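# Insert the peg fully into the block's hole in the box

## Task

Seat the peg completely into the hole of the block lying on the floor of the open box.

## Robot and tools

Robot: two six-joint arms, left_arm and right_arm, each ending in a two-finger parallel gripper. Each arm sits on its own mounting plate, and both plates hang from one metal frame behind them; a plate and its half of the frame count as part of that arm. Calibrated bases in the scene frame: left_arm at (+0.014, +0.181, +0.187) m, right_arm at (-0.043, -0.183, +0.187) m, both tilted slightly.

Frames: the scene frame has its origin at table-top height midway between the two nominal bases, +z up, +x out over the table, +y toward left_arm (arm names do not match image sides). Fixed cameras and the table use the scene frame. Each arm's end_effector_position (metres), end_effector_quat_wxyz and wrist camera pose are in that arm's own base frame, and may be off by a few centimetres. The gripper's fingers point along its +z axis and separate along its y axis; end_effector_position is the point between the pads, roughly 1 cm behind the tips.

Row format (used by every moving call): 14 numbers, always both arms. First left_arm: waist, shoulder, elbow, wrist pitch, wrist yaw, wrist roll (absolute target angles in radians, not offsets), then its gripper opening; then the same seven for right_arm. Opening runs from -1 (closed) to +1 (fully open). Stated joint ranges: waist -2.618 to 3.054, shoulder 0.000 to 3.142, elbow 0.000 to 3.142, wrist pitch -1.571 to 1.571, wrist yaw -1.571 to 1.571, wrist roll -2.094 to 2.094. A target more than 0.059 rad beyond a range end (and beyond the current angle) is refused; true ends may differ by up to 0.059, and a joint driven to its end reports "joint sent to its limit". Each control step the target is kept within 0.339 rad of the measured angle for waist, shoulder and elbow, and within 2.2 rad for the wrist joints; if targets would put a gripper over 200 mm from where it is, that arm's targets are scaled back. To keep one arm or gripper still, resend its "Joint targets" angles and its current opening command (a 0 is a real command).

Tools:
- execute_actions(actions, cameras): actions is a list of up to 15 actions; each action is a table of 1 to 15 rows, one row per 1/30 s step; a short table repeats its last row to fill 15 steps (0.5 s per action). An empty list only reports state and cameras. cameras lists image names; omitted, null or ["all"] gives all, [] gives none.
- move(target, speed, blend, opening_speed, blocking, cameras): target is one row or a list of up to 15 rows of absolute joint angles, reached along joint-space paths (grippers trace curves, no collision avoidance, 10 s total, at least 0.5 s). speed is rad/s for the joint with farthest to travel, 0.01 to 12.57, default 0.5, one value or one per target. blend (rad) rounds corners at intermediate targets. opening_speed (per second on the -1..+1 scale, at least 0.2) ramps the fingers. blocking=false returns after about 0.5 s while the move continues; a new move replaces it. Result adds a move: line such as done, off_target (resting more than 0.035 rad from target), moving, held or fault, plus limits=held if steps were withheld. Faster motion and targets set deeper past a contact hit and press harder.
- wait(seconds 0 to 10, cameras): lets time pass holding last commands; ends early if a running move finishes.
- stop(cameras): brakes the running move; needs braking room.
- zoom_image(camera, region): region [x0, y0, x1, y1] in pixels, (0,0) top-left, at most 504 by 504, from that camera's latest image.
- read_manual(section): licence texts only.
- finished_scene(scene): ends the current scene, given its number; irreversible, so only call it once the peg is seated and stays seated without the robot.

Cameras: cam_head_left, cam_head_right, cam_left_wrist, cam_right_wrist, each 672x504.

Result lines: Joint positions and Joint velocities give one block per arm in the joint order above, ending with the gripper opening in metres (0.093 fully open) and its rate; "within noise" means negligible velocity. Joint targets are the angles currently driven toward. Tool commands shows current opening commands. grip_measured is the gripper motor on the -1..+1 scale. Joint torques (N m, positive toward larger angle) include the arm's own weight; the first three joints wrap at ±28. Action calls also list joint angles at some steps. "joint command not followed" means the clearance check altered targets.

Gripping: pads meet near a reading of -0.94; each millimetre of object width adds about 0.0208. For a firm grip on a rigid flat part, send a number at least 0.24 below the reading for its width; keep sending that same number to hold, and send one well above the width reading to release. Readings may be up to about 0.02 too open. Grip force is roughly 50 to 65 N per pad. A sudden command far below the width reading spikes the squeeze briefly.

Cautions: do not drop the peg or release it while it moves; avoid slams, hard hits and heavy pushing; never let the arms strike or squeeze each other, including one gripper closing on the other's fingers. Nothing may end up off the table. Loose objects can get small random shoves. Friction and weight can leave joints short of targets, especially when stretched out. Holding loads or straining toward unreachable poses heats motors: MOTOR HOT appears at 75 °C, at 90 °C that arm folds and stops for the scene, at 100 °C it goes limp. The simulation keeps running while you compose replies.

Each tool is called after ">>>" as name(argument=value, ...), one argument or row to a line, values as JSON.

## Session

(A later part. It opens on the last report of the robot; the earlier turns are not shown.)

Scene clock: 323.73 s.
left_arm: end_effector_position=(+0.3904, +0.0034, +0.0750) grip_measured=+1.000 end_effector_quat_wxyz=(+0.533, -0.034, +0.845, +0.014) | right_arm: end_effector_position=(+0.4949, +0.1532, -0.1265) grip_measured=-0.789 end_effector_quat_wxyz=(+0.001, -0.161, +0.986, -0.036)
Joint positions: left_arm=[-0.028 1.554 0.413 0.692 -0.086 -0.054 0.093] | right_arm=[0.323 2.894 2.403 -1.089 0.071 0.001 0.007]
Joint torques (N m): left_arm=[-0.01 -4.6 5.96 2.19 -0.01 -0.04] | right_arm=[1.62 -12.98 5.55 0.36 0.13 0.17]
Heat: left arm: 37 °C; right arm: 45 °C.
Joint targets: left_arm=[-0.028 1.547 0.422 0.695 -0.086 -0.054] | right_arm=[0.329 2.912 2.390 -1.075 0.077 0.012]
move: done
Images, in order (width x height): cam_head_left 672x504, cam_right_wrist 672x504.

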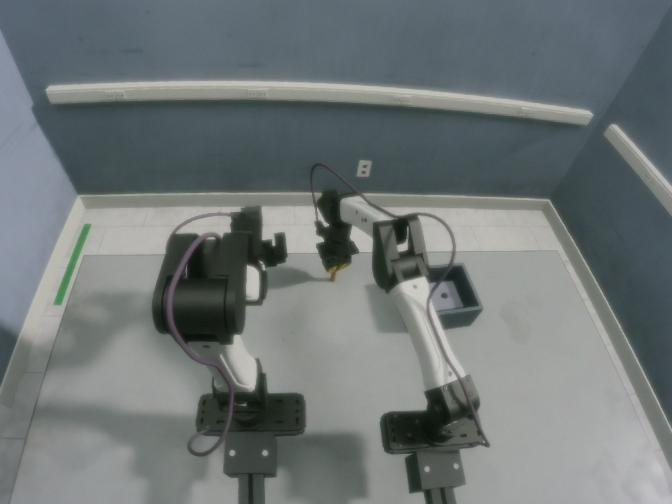

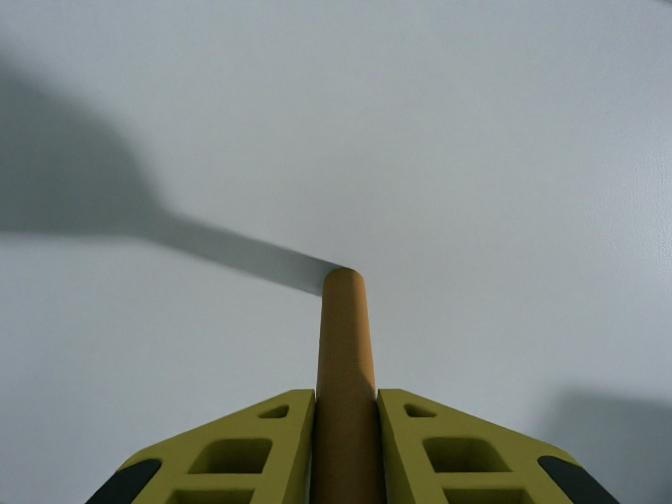

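>>> move(
  target=[
    [-0.028,1.547,0.422,0.695,-0.086,-0.054,1,0.329,2.74,2.4,-1.245,0.077,0.012,-1],
    [-0.028,1.547,0.422,0.695,-0.086,-0.054,1,0.2,2.52,2.2,-1.245,0.077,0.012,-1],
    [-0.028,1.547,0.422,0.695,-0.086,-0.054,1,-0.37,2.338,1.935,-1.126,0.073,0.012,-1],
  ],
  speed=0.6,
  blend=0.05,
)

Scene clock: 338.80 s.
left_arm: end_effector_position=(+0.3904, +0.0034, +0.0750) grip_measured=+1.000 end_effector_quat_wxyz=(+0.533, -0.034, +0.845, +0.014) | right_arm: end_effector_position=(+0.4192, -0.1794, -0.0023) grip_measured=-0.805 end_effector_quat_wxyz=(-0.018, +0.187, +0.982, -0.035)
Joint positions: left_arm=[-0.028 1.554 0.413 0.692 -0.086 -0.054 0.093] | right_arm=[-0.376 2.398 1.948 -1.142 0.076 0.001 0.007]
Joint torques (N m): left_arm=[-0.02 -4.56 5.91 2.2 -0.01 -0.04] | right_arm=[1.32 -17.98 5.55 0.23 0.08 0.18]
Heat: left arm: 37 °C; right arm: 48 °C.
Joint targets: left_arm=[-0.028 1.547 0.422 0.695 -0.086 -0.054] | right_arm=[-0.370 2.338 1.935 -1.126 0.073 0.012]
move: off_target (right_arm); right_arm: the shoulder is farthest, 0.060 rad from its target

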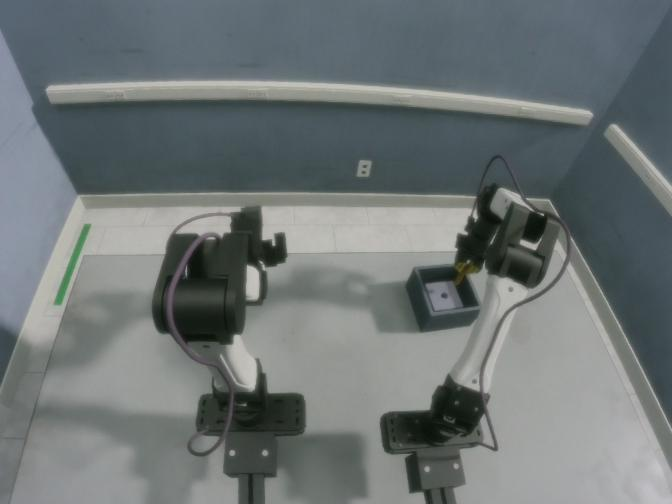

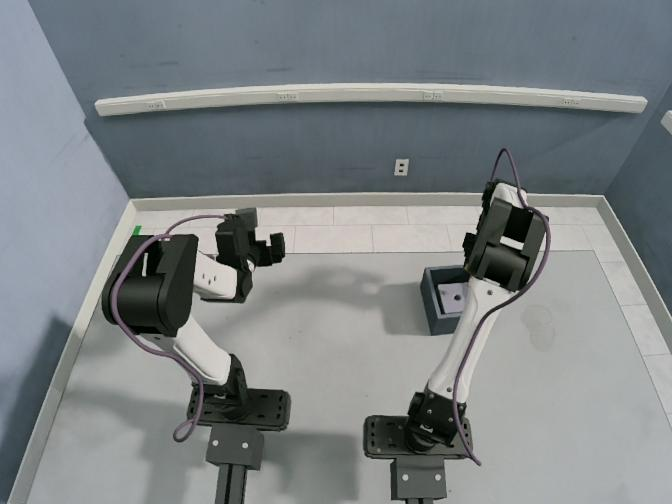

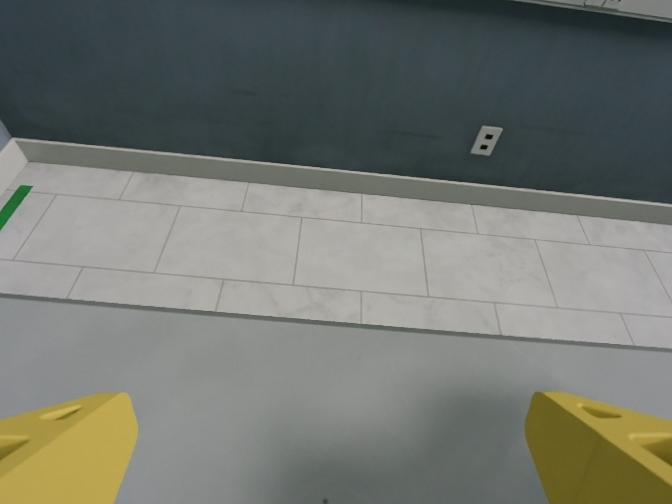

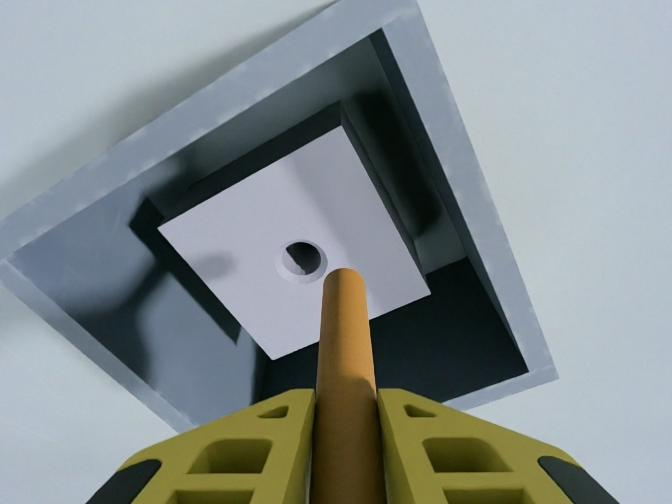

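>>> move(
  target=[-0.028,1.547,0.422,0.695,-0.086,-0.054,1,-0.338,2.185,1.690,-0.981,0.066,0.012,-1],
  speed=0.4,
  cameras=["cam_right_wrist"],
)

Scene clock: 356.27 s.
left_arm: end_effector_position=(+0.3904, +0.0034, +0.0750) grip_measured=+1.000 end_effector_quat_wxyz=(+0.533, -0.034, +0.845, +0.014) | right_arm: end_effector_position=(+0.4038, -0.1584, +0.0049) grip_measured=-0.805 end_effector_quat_wxyz=(+0.011, +0.173, +0.984, -0.039)
Joint positions: left_arm=[-0.028 1.554 0.413 0.692 -0.086 -0.054 0.093] | right_arm=[-0.345 2.24 1.703 -0.998 0.074 0.001 0.007]
Joint torques (N m): left_arm=[-0.08 -4.6 5.9 2.19 -0.01 -0.07] | right_arm=[1.51 -16.47 5.44 0.35 -0.03 0.17]
Heat: left arm: 37 °C; right arm: 57 °C.
Joint targets: left_arm=[-0.028 1.547 0.422 0.695 -0.086 -0.054] | right_arm=[-0.338 2.185 1.690 -0.981 0.066 0.012]
move: off_target (right_arm); right_arm: the shoulder is farthest, 0.055 rad from its target

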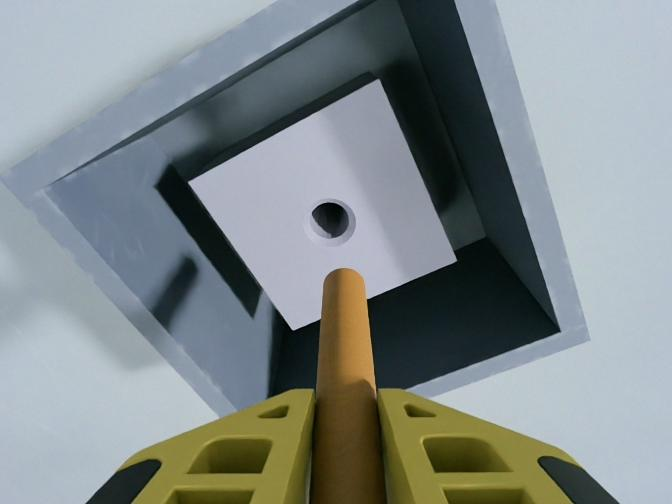

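>>> move(
  target=[-0.028,1.547,0.422,0.695,-0.086,-0.054,1,-0.322,2.3,1.608,-0.836,0.066,0.012,-1],
  speed=0.2,
  cameras=["cam_right_wrist"],
)

Scene clock: 365.60 s.
left_arm: end_effector_position=(+0.3904, +0.0034, +0.0750) grip_measured=+1.000 end_effector_quat_wxyz=(+0.533, -0.034, +0.845, +0.014) | right_arm: end_effector_position=(+0.4059, -0.1523, -0.0355) grip_measured=-0.805 end_effector_quat_wxyz=(+0.015, +0.166, +0.985, -0.040)
Joint positions: left_arm=[-0.028 1.554 0.413 0.692 -0.086 -0.054 0.093] | right_arm=[-0.33 2.29 1.617 -0.854 0.074 0.001 0.007]
Joint torques (N m): left_arm=[0.01 -4.6 5.9 2.21 -0.02 -0.07] | right_arm=[1.76 -10.71 5.48 0.39 -0.02 0.19]
Heat: left arm: 37 °C; right arm: 56 °C.
Joint targets: left_arm=[-0.028 1.547 0.422 0.695 -0.086 -0.054] | right_arm=[-0.322 2.300 1.608 -0.836 0.066 0.012]
move: done

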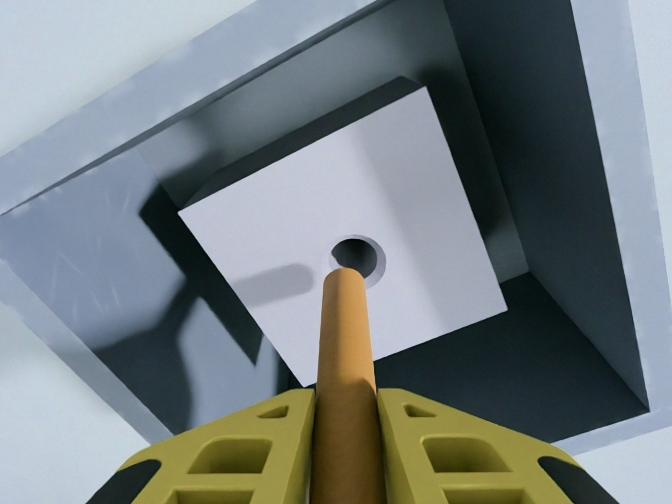

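>>> move(
  target=[-0.028,1.547,0.422,0.695,-0.086,-0.054,1,-0.340,2.31,1.606,-0.824,0.066,0.012,-1],
  speed=0.2,
  cameras=["cam_right_wrist"],
)

>>> zoom_image(
  camera="cam_right_wrist",
  region=[236, 160, 456, 325],
)

Scene clock: 374.33 s.
left_arm: end_effector_position=(+0.3904, +0.0034, +0.0750) grip_measured=+1.000 end_effector_quat_wxyz=(+0.533, -0.034, +0.845, +0.014) | right_arm: end_effector_position=(+0.4086, -0.1532, -0.0354) grip_measured=-0.805 end_effector_quat_wxyz=(+0.021, +0.166, +0.985, -0.041)
Joint positions: left_arm=[-0.028 1.554 0.413 0.692 -0.086 -0.054 0.093] | right_arm=[-0.33 2.29 1.617 -0.842 0.074 0.001 0.007]
Joint torques (N m): left_arm=[-0.03 -4.62 5.9 2.21 -0.01 -0.05] | right_arm=[0.06 -9.81 5.39 0.44 -0.01 0.15]
Heat: left arm: 37 °C; right arm: 53 °C.
Joint targets: left_arm=[-0.028 1.547 0.422 0.695 -0.086 -0.054] | right_arm=[-0.340 2.310 1.606 -0.824 0.066 0.012]
move: done

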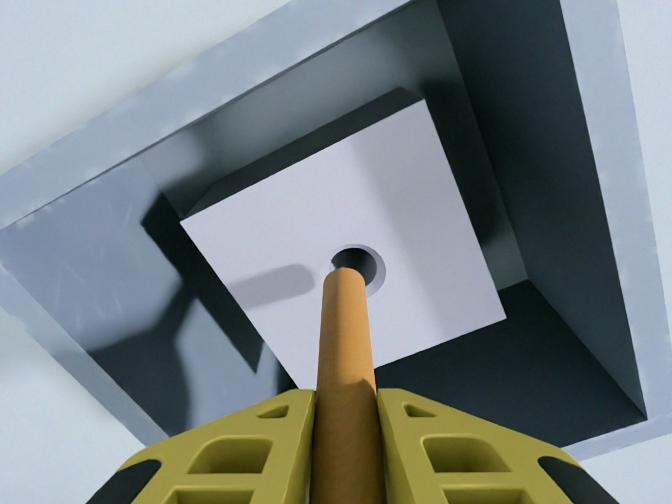

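Scaled by 2.291.

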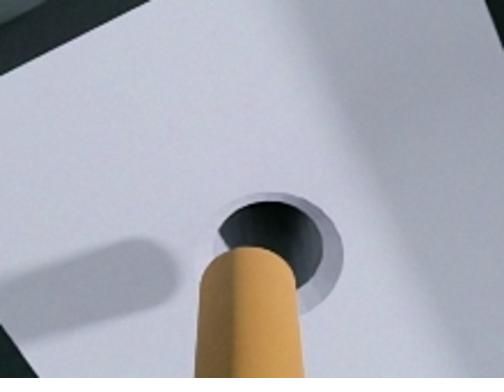

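>>> move(
  target=[-0.028,1.547,0.422,0.695,-0.086,-0.054,1,-0.356,2.31,1.606,-0.868,0.066,0.012,-1],
  speed=0.2,
  cameras=["cam_right_wrist"],
)

>>> zoom_image(
  camera="cam_right_wrist",
  region=[236, 160, 456, 325],
)

Scene clock: 380.70 s.
left_arm: end_effector_position=(+0.3904, +0.0034, +0.0750) grip_measured=+1.000 end_effector_quat_wxyz=(+0.533, -0.034, +0.845, +0.014) | right_arm: end_effector_position=(+0.4012, -0.1592, -0.0356) grip_measured=-0.805 end_effector_quat_wxyz=(+0.011, +0.175, +0.984, -0.040)
Joint positions: left_arm=[-0.028 1.554 0.413 0.692 -0.086 -0.054 0.093] | right_arm=[-0.349 2.29 1.617 -0.862 0.074 0.001 0.007]
Joint torques (N m): left_arm=[-0.03 -4.62 5.93 2.2 -0.01 -0.05] | right_arm=[0.24 -9.84 5.34 0.09 -0.03 0.17]
Heat: left arm: 37 °C; right arm: 51 °C.
Joint targets: left_arm=[-0.028 1.547 0.422 0.695 -0.086 -0.054] | right_arm=[-0.356 2.310 1.606 -0.868 0.066 0.012]
move: done

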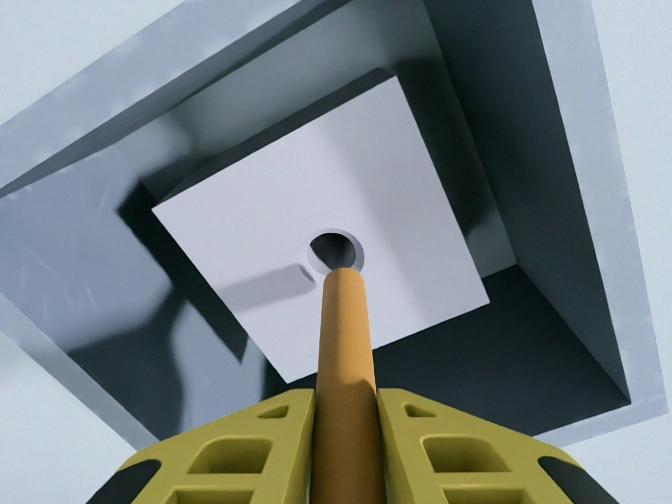

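Scaled by 2.291.

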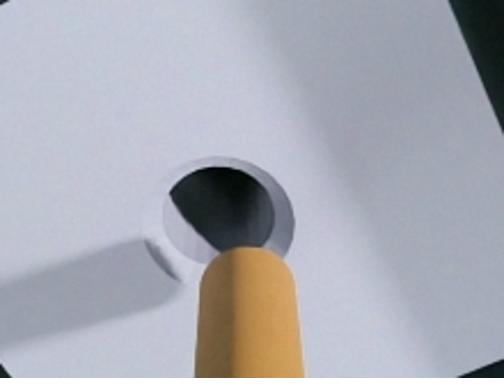

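>>> move(
  target=[-0.028,1.547,0.422,0.695,-0.086,-0.054,1,-0.336,2.337,1.588,-0.794,0.066,0.012,-1],
  speed=0.1,
  cameras=["cam_right_wrist"],
)

>>> zoom_image(
  camera="cam_right_wrist",
  region=[236, 160, 456, 325],
)

Scene clock: 390.93 s.
left_arm: end_effector_position=(+0.3904, +0.0034, +0.0750) grip_measured=+1.000 end_effector_quat_wxyz=(+0.533, -0.034, +0.845, +0.014) | right_arm: end_effector_position=(+0.4042, -0.1579, -0.0509) grip_measured=-0.805 end_effector_quat_wxyz=(+0.014, +0.172, +0.984, -0.040)
Joint positions: left_arm=[-0.028 1.554 0.413 0.692 -0.086 -0.054 0.093] | right_arm=[-0.344 2.32 1.603 -0.812 0.074 0.001 0.007]
Joint torques (N m): left_arm=[0.01 -4.66 5.9 2.2 0 -0.06] | right_arm=[1.57 -10.17 4.75 0.38 -0.03 0.19]
Heat: left arm: 37 °C; right arm: 49 °C.
Joint targets: left_arm=[-0.028 1.547 0.422 0.695 -0.086 -0.054] | right_arm=[-0.336 2.337 1.588 -0.794 0.066 0.012]
move: done

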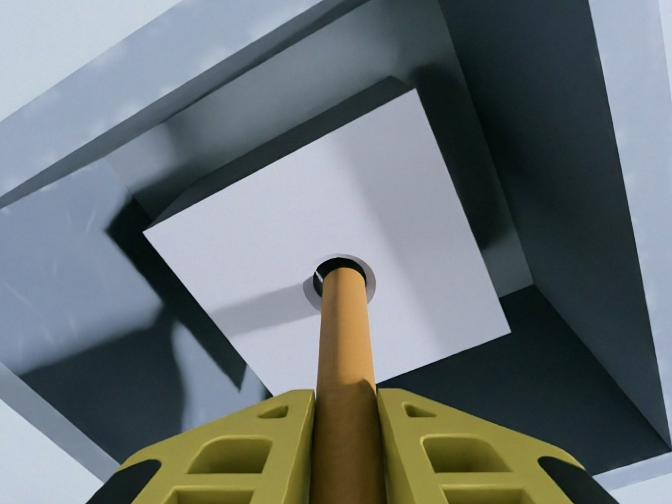

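Scaled by 2.291.

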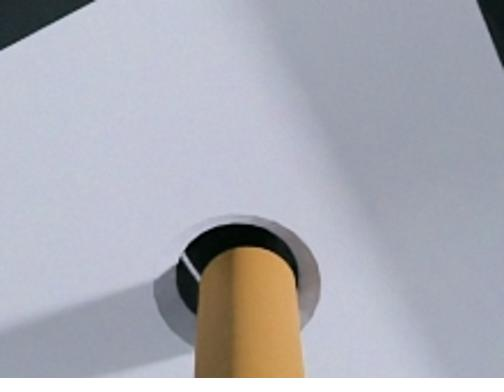

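>>> move(
  target=[-0.028,1.547,0.422,0.695,-0.086,-0.054,1,-0.331,2.362,1.583,-0.768,0.066,0.012,-1],
  speed=0.08,
  cameras=["cam_right_wrist"],
)

>>> zoom_image(
  camera="cam_right_wrist",
  region=[236, 160, 456, 325],
)

Scene clock: 400.20 s.
left_arm: end_effector_position=(+0.3904, +0.0034, +0.0750) grip_measured=+1.000 end_effector_quat_wxyz=(+0.533, -0.034, +0.845, +0.014) | right_arm: end_effector_position=(+0.4049, -0.1563, -0.0626) grip_measured=-0.805 end_effector_quat_wxyz=(+0.012, +0.170, +0.985, -0.040)
Joint positions: left_arm=[-0.028 1.554 0.413 0.692 -0.086 -0.054 0.093] | right_arm=[-0.34 2.345 1.595 -0.783 0.074 0.001 0.007]
Joint torques (N m): left_arm=[0.01 -4.59 5.93 2.2 -0.02 -0.05] | right_arm=[1.57 -10.25 4.88 0.38 -0.08 0.14]
Heat: left arm: 37 °C; right arm: 49 °C.
Joint targets: left_arm=[-0.028 1.547 0.422 0.695 -0.086 -0.054] | right_arm=[-0.331 2.362 1.583 -0.768 0.066 0.012]
move: done

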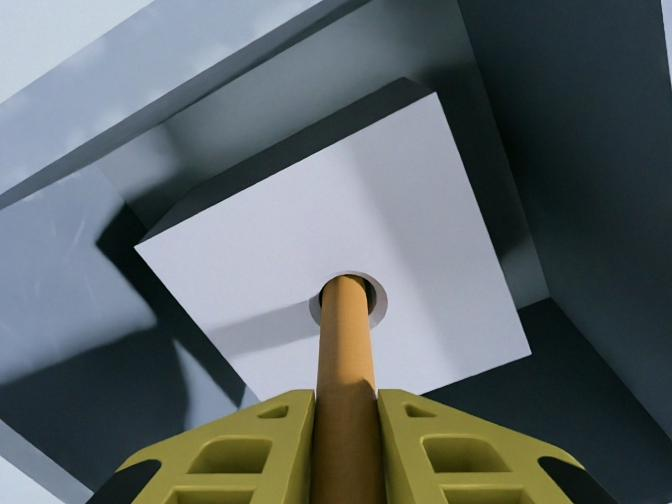

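Scaled by 2.291.

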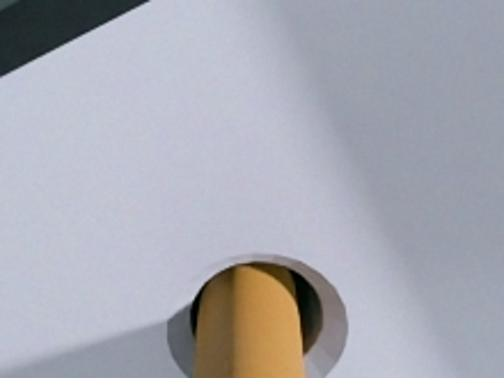

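>>> move(
  target=[-0.028,1.547,0.422,0.695,-0.086,-0.054,1,-0.354,2.384,1.570,-0.732,0.066,0.012,-1],
  speed=0.08,
  cameras=["cam_right_wrist"],
)

>>> zoom_image(
  camera="cam_right_wrist",
  region=[236, 200, 456, 365],
)

Scene clock: 408.80 s.
left_arm: end_effector_position=(+0.3904, +0.0034, +0.0750) grip_measured=+1.000 end_effector_quat_wxyz=(+0.533, -0.034, +0.845, +0.014) | right_arm: end_effector_position=(+0.4042, -0.1592, -0.0743) grip_measured=-0.805 end_effector_quat_wxyz=(+0.013, +0.174, +0.984, -0.040)
Joint positions: left_arm=[-0.028 1.554 0.413 0.692 -0.086 -0.054 0.093] | right_arm=[-0.347 2.367 1.583 -0.746 0.074 0.001 0.007]
Joint torques (N m): left_arm=[-0.03 -4.56 5.86 2.2 -0.02 -0.06] | right_arm=[0.25 -10.41 4.88 0.33 0 0.17]
Heat: left arm: 38 °C; right arm: 47 °C.
Joint targets: left_arm=[-0.028 1.547 0.422 0.695 -0.086 -0.054] | right_arm=[-0.354 2.384 1.570 -0.732 0.066 0.012]
move: done

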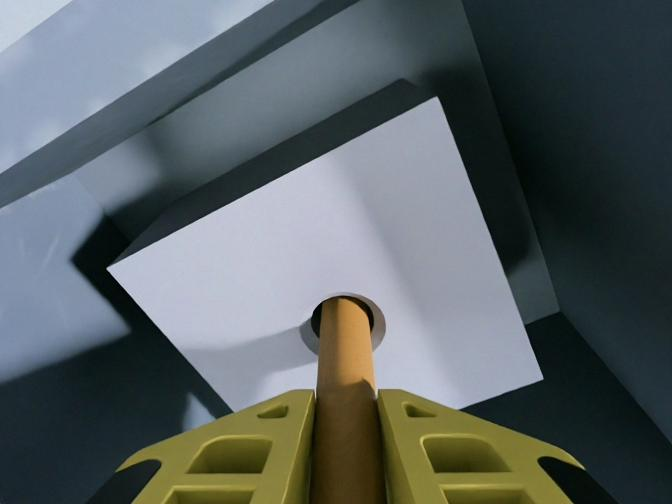

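Scaled by 2.291.

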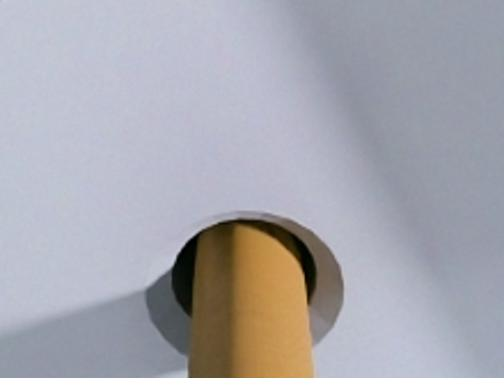

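>>> move(
  target=[-0.028,1.547,0.422,0.695,-0.086,-0.054,1,-0.358,2.409,1.559,-0.698,0.066,0.012,-1],
  speed=0.08,
  cameras=["cam_right_wrist"],
)

>>> move(
  target=[-0.028,1.547,0.422,0.695,-0.086,-0.054,1,-0.361,2.435,1.552,-0.665,0.066,0.012,-1],
  speed=0.08,
  cameras=["cam_right_wrist"],
)

Scene clock: 419.97 s.
left_arm: end_effector_position=(+0.3904, +0.0034, +0.0750) grip_measured=+1.000 end_effector_quat_wxyz=(+0.533, -0.034, +0.845, +0.014) | right_arm: end_effector_position=(+0.4042, -0.1608, -0.0862) grip_measured=-0.805 end_effector_quat_wxyz=(+0.015, +0.175, +0.984, -0.040)
Joint positions: left_arm=[-0.028 1.554 0.413 0.692 -0.086 -0.054 0.093] | right_arm=[-0.35 2.391 1.572 -0.708 0.074 0.001 0.007]
Joint torques (N m): left_arm=[-0.03 -4.56 5.89 2.21 -0.01 -0.07] | right_arm=[0.21 -10.25 4.55 0.32 -0.04 0.18]
Heat: left arm: 38 °C; right arm: 47 °C.
Joint targets: left_arm=[-0.028 1.547 0.422 0.695 -0.086 -0.054] | right_arm=[-0.358 2.409 1.559 -0.698 0.066 0.012]
move: done

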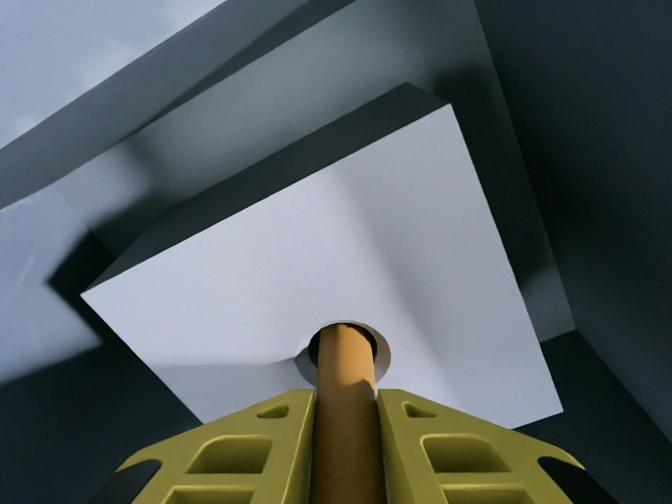

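Scene clock: 420.80 s.
left_arm: end_effector_position=(+0.3904, +0.0034, +0.0750) grip_measured=+1.000 end_effector_quat_wxyz=(+0.533, -0.034, +0.845, +0.014) | right_arm: end_effector_position=(+0.4042, -0.1618, -0.0979) grip_measured=-0.805 end_effector_quat_wxyz=(+0.016, +0.177, +0.983, -0.040)
Joint positions: left_arm=[-0.028 1.554 0.413 0.692 -0.086 -0.054 0.093] | right_arm=[-0.353 2.417 1.566 -0.674 0.072 0.001 0.007]
Joint torques (N m): left_arm=[0.03 -4.57 5.91 2.19 0 -0.05] | right_arm=[0.16 -10.24 4.4 0.32 -0.01 0.18]
Heat: left arm: 38 °C; right arm: 47 °C.
Joint targets: left_arm=[-0.028 1.547 0.422 0.695 -0.086 -0.054] | right_arm=[-0.361 2.435 1.552 -0.665 0.066 0.012]
move: done

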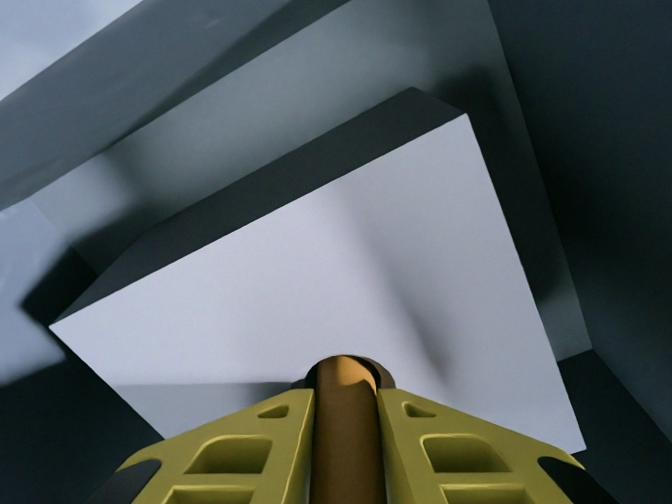

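>>> move(
  target=[-0.028,1.547,0.422,0.695,-0.086,-0.054,1,-0.361,2.444,1.549,-0.652,0.066,0.012,-1],
  speed=0.05,
  cameras=["cam_right_wrist"],
)

>>> move(
  target=[-0.028,1.547,0.422,0.695,-0.086,-0.054,1,-0.361,2.454,1.546,-0.639,0.066,0.012,-1],
  speed=0.05,
  cameras=["cam_right_wrist"],
)

Scene clock: 426.10 s.
left_arm: end_effector_position=(+0.3904, +0.0034, +0.0750) grip_measured=+1.000 end_effector_quat_wxyz=(+0.533, -0.034, +0.845, +0.014) | right_arm: end_effector_position=(+0.4044, -0.1619, -0.0991) grip_measured=-0.805 end_effector_quat_wxyz=(+0.017, +0.177, +0.983, -0.040)
Joint positions: left_arm=[-0.028 1.554 0.413 0.692 -0.086 -0.054 0.093] | right_arm=[-0.353 2.419 1.564 -0.669 0.072 0.001 0.007]
Joint torques (N m): left_arm=[-0.08 -4.57 5.89 2.19 -0.01 -0.05] | right_arm=[0.06 -9.58 4.37 0.37 0 0.15]
Heat: left arm: 38 °C; right arm: 47 °C.
Joint targets: left_arm=[-0.028 1.547 0.422 0.695 -0.086 -0.054] | right_arm=[-0.361 2.444 1.549 -0.652 0.066 0.012]
move: done

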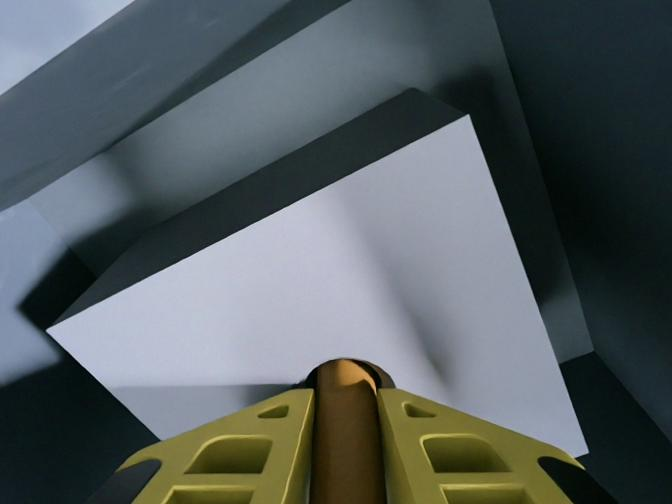

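Scene clock: 426.80 s.
left_arm: end_effector_position=(+0.3904, +0.0034, +0.0750) grip_measured=+1.000 end_effector_quat_wxyz=(+0.533, -0.034, +0.845, +0.014) | right_arm: end_effector_position=(+0.4045, -0.1619, -0.0993) grip_measured=-0.805 end_effector_quat_wxyz=(+0.017, +0.177, +0.983, -0.040)
Joint positions: left_arm=[-0.028 1.554 0.413 0.692 -0.086 -0.054 0.093] | right_arm=[-0.353 2.42 1.564 -0.668 0.072 0.001 0.007]
Joint torques (N m): left_arm=[-0.02 -4.6 5.9 2.19 0 -0.06] | right_arm=[0.05 -8.79 3.97 0.51 -0.01 0.14]
Heat: left arm: 38 °C; right arm: 47 °C.
Joint targets: left_arm=[-0.028 1.547 0.422 0.695 -0.086 -0.054] | right_arm=[-0.361 2.454 1.546 -0.639 0.066 0.012]
move: done

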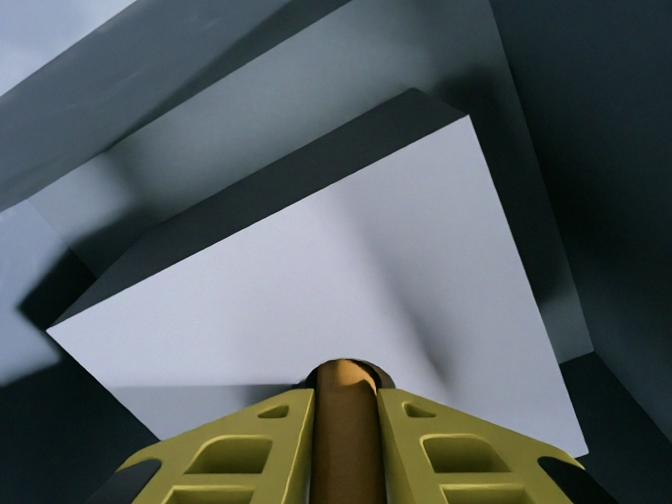

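>>> move(
  target=[
    [-0.028,1.547,0.422,0.695,-0.086,-0.054,1,-0.361,2.430,1.555,-0.665,0.066,0.012,-1],
    [-0.028,1.547,0.422,0.695,-0.086,-0.054,1,-0.361,2.430,1.555,-0.665,0.066,0.012,-0.3],
    [-0.028,1.547,0.422,0.695,-0.086,-0.054,1,-0.345,2.26,1.6,-0.86,0.066,0.012,-0.3],
  ],
  speed=[0.1,0.1,0.3],
  opening_speed=0.4,
  cameras=["cam_right_wrist"],
)

Scene clock: 444.67 s.
left_arm: end_effector_position=(+0.3904, +0.0034, +0.0750) grip_measured=+1.000 end_effector_quat_wxyz=(+0.533, -0.034, +0.845, +0.014) | right_arm: end_effector_position=(+0.3864, -0.1552, -0.0512) grip_measured=-0.302 end_effector_quat_wxyz=(-0.013, +0.176, +0.984, -0.035)
Joint positions: left_arm=[-0.028 1.554 0.413 0.692 -0.086 -0.054 0.093] | right_arm=[-0.353 2.305 1.574 -0.853 0.072 0.001 0.031]
Joint torques (N m): left_arm=[0.01 -4.55 5.86 2.2 -0.01 -0.04] | right_arm=[1.63 -15.42 8.61 0.04 0.01 0.19]
Heat: left arm: 38 °C; right arm: 45 °C.
Joint targets: left_arm=[-0.028 1.547 0.422 0.695 -0.086 -0.054] | right_arm=[-0.345 2.260 1.600 -0.860 0.066 0.012]
move: off_target (right_arm); right_arm: the shoulder is farthest, 0.045 rad from its target

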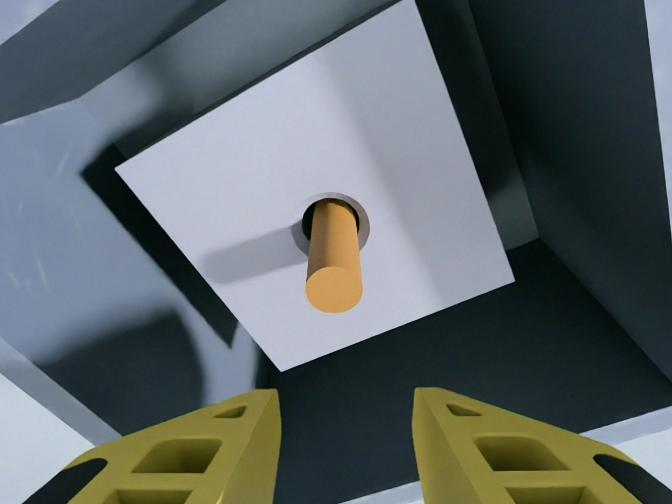

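>>> move(
  target=[
    [-0.028,1.547,0.422,0.695,-0.086,-0.054,1,-0.361,2.355,1.624,-0.776,0.066,0.012,-1],
  ],
  speed=0.15,
  opening_speed=0.7,
  cameras=["cam_right_wrist"],
)

Scene clock: 460.57 s.
left_arm: end_effector_position=(+0.3904, +0.0034, +0.0750) grip_measured=+1.000 end_effector_quat_wxyz=(+0.533, -0.034, +0.845, +0.014) | right_arm: end_effector_position=(+0.4004, -0.1604, -0.0617) grip_measured=-0.975 end_effector_quat_wxyz=(+0.008, +0.177, +0.984, -0.038)
Joint positions: left_arm=[-0.028 1.554 0.413 0.692 -0.086 -0.054 0.093] | right_arm=[-0.353 2.342 1.593 -0.794 0.072 0.001 0]
Joint torques (N m): left_arm=[-0.02 -4.63 5.9 2.2 -0.01 -0.04] | right_arm=[0.03 -10.58 9.25 0.36 -0.03 0.16]
Heat: left arm: 38 °C; right arm: 51 °C.
Joint targets: left_arm=[-0.028 1.547 0.422 0.695 -0.086 -0.054] | right_arm=[-0.361 2.355 1.624 -0.776 0.066 0.012]
move: done

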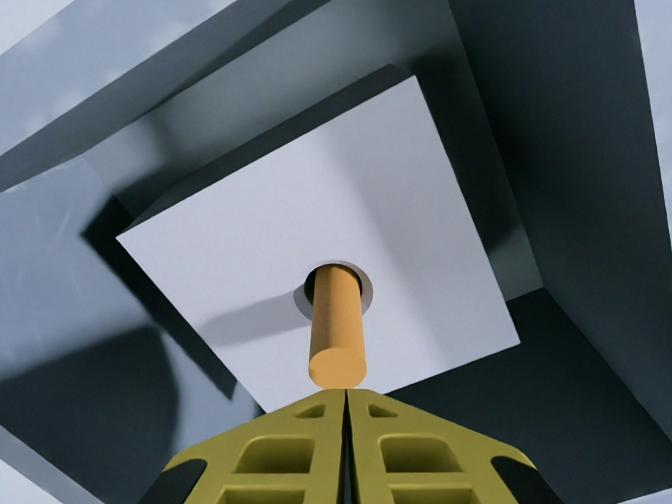

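>>> move(
  target=[-0.028,1.547,0.422,0.695,-0.086,-0.054,1,-0.361,2.405,1.60,-0.705,0.066,0.012,-1],
  speed=0.06,
  cameras=["cam_right_wrist"],
)

>>> move(
  target=[-0.028,1.547,0.422,0.695,-0.086,-0.054,1,-0.361,2.435,1.57,-0.675,0.066,0.012,-1],
  speed=0.06,
  cameras=["cam_right_wrist"],
)

Scene clock: 465.67 s.
left_arm: end_effector_position=(+0.3904, +0.0034, +0.0750) grip_measured=+1.000 end_effector_quat_wxyz=(+0.533, -0.034, +0.845, +0.014) | right_arm: end_effector_position=(+0.4081, -0.1632, -0.0702) grip_measured=-0.975 end_effector_quat_wxyz=(+0.022, +0.177, +0.983, -0.041)
Joint positions: left_arm=[-0.028 1.554 0.413 0.692 -0.086 -0.054 0.093] | right_arm=[-0.353 2.363 1.593 -0.744 0.072 0.001 0]
Joint torques (N m): left_arm=[-0.02 -4.57 5.91 2.19 -0.01 -0.06] | right_arm=[0.24 -8.14 6.93 0.64 -0.01 0.18]
Heat: left arm: 38 °C; right arm: 51 °C.
Joint targets: left_arm=[-0.028 1.547 0.422 0.695 -0.086 -0.054] | right_arm=[-0.361 2.405 1.600 -0.705 0.066 0.012]
move: off_target (right_arm); right_arm: the shoulder is farthest, 0.042 rad from its target

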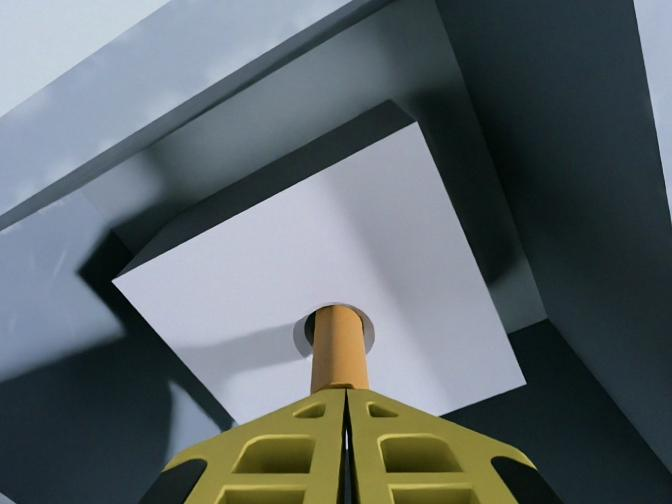

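Scene clock: 466.40 s.
left_arm: end_effector_position=(+0.3904, +0.0034, +0.0750) grip_measured=+1.000 end_effector_quat_wxyz=(+0.533, -0.034, +0.845, +0.014) | right_arm: end_effector_position=(+0.4080, -0.1632, -0.0713) grip_measured=-0.975 end_effector_quat_wxyz=(+0.021, +0.177, +0.983, -0.041)
Joint positions: left_arm=[-0.028 1.554 0.413 0.692 -0.086 -0.054 0.093] | right_arm=[-0.353 2.366 1.593 -0.743 0.072 0.001 0]
Joint torques (N m): left_arm=[-0.02 -4.63 5.91 2.2 -0.01 -0.05] | right_arm=[0.14 -5.75 3.62 0.91 -0.04 0.17]
Heat: left arm: 38 °C; right arm: 50 °C.
Joint targets: left_arm=[-0.028 1.547 0.422 0.695 -0.086 -0.054] | right_arm=[-0.361 2.435 1.570 -0.675 0.066 0.012]
move: off_target (right_arm); right_arm: the shoulder is farthest, 0.069 rad from its target

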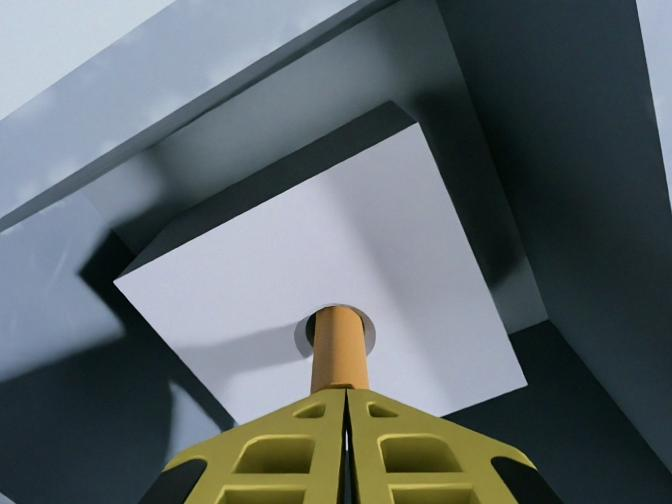

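>>> move(
  target=[
    [-0.028,1.547,0.422,0.695,-0.086,-0.054,1,-0.361,2.36,1.593,-0.743,0.072,0.0,-1],
    [-0.028,1.547,0.422,0.695,-0.086,-0.054,1,-0.345,2.0,1.6,-0.99,0.066,0.012,-1],
  ],
  speed=0.3,
  cameras=["cam_right_wrist"],
)

>>> finished_scene(
  scene=1,
)

Scene clock: 471.80 s.
left_arm: end_effector_position=(+0.3904, +0.0034, +0.0750) grip_measured=+1.000 end_effector_quat_wxyz=(+0.533, -0.034, +0.845, +0.014) | right_arm: end_effector_position=(+0.3900, -0.1566, +0.0577) grip_measured=-0.975 end_effector_quat_wxyz=(+0.063, +0.178, +0.981, -0.048)
Joint positions: left_arm=[-0.028 1.554 0.413 0.692 -0.086 -0.054 0.093] | right_arm=[-0.353 2.04 1.593 -0.984 0.072 0.001 0]
Joint torques (N m): left_arm=[-0.02 -4.63 5.81 2.19 -0.01 -0.05] | right_arm=[1.44 -13.85 7.79 0.34 -0.01 0.15]
Heat: left arm: 38 °C; right arm: 50 °C.
Joint targets: left_arm=[-0.028 1.547 0.422 0.695 -0.086 -0.054] | right_arm=[-0.345 2.000 1.600 -0.990 0.066 0.012]
move: off_target (right_arm); right_arm: the shoulder is farthest, 0.040 rad from its target

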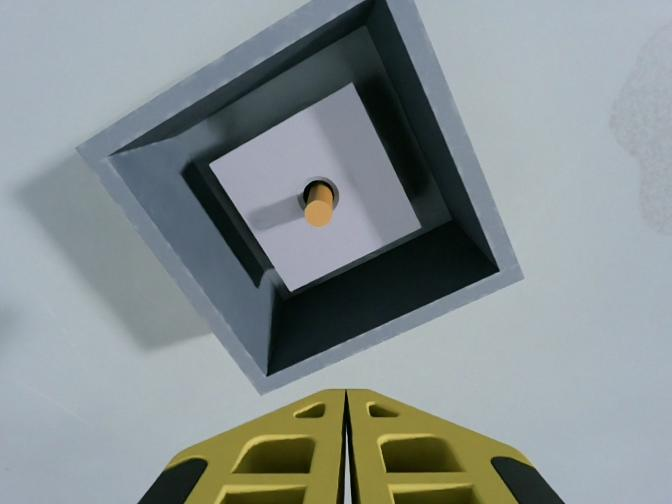

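The scene is finished: the task was done.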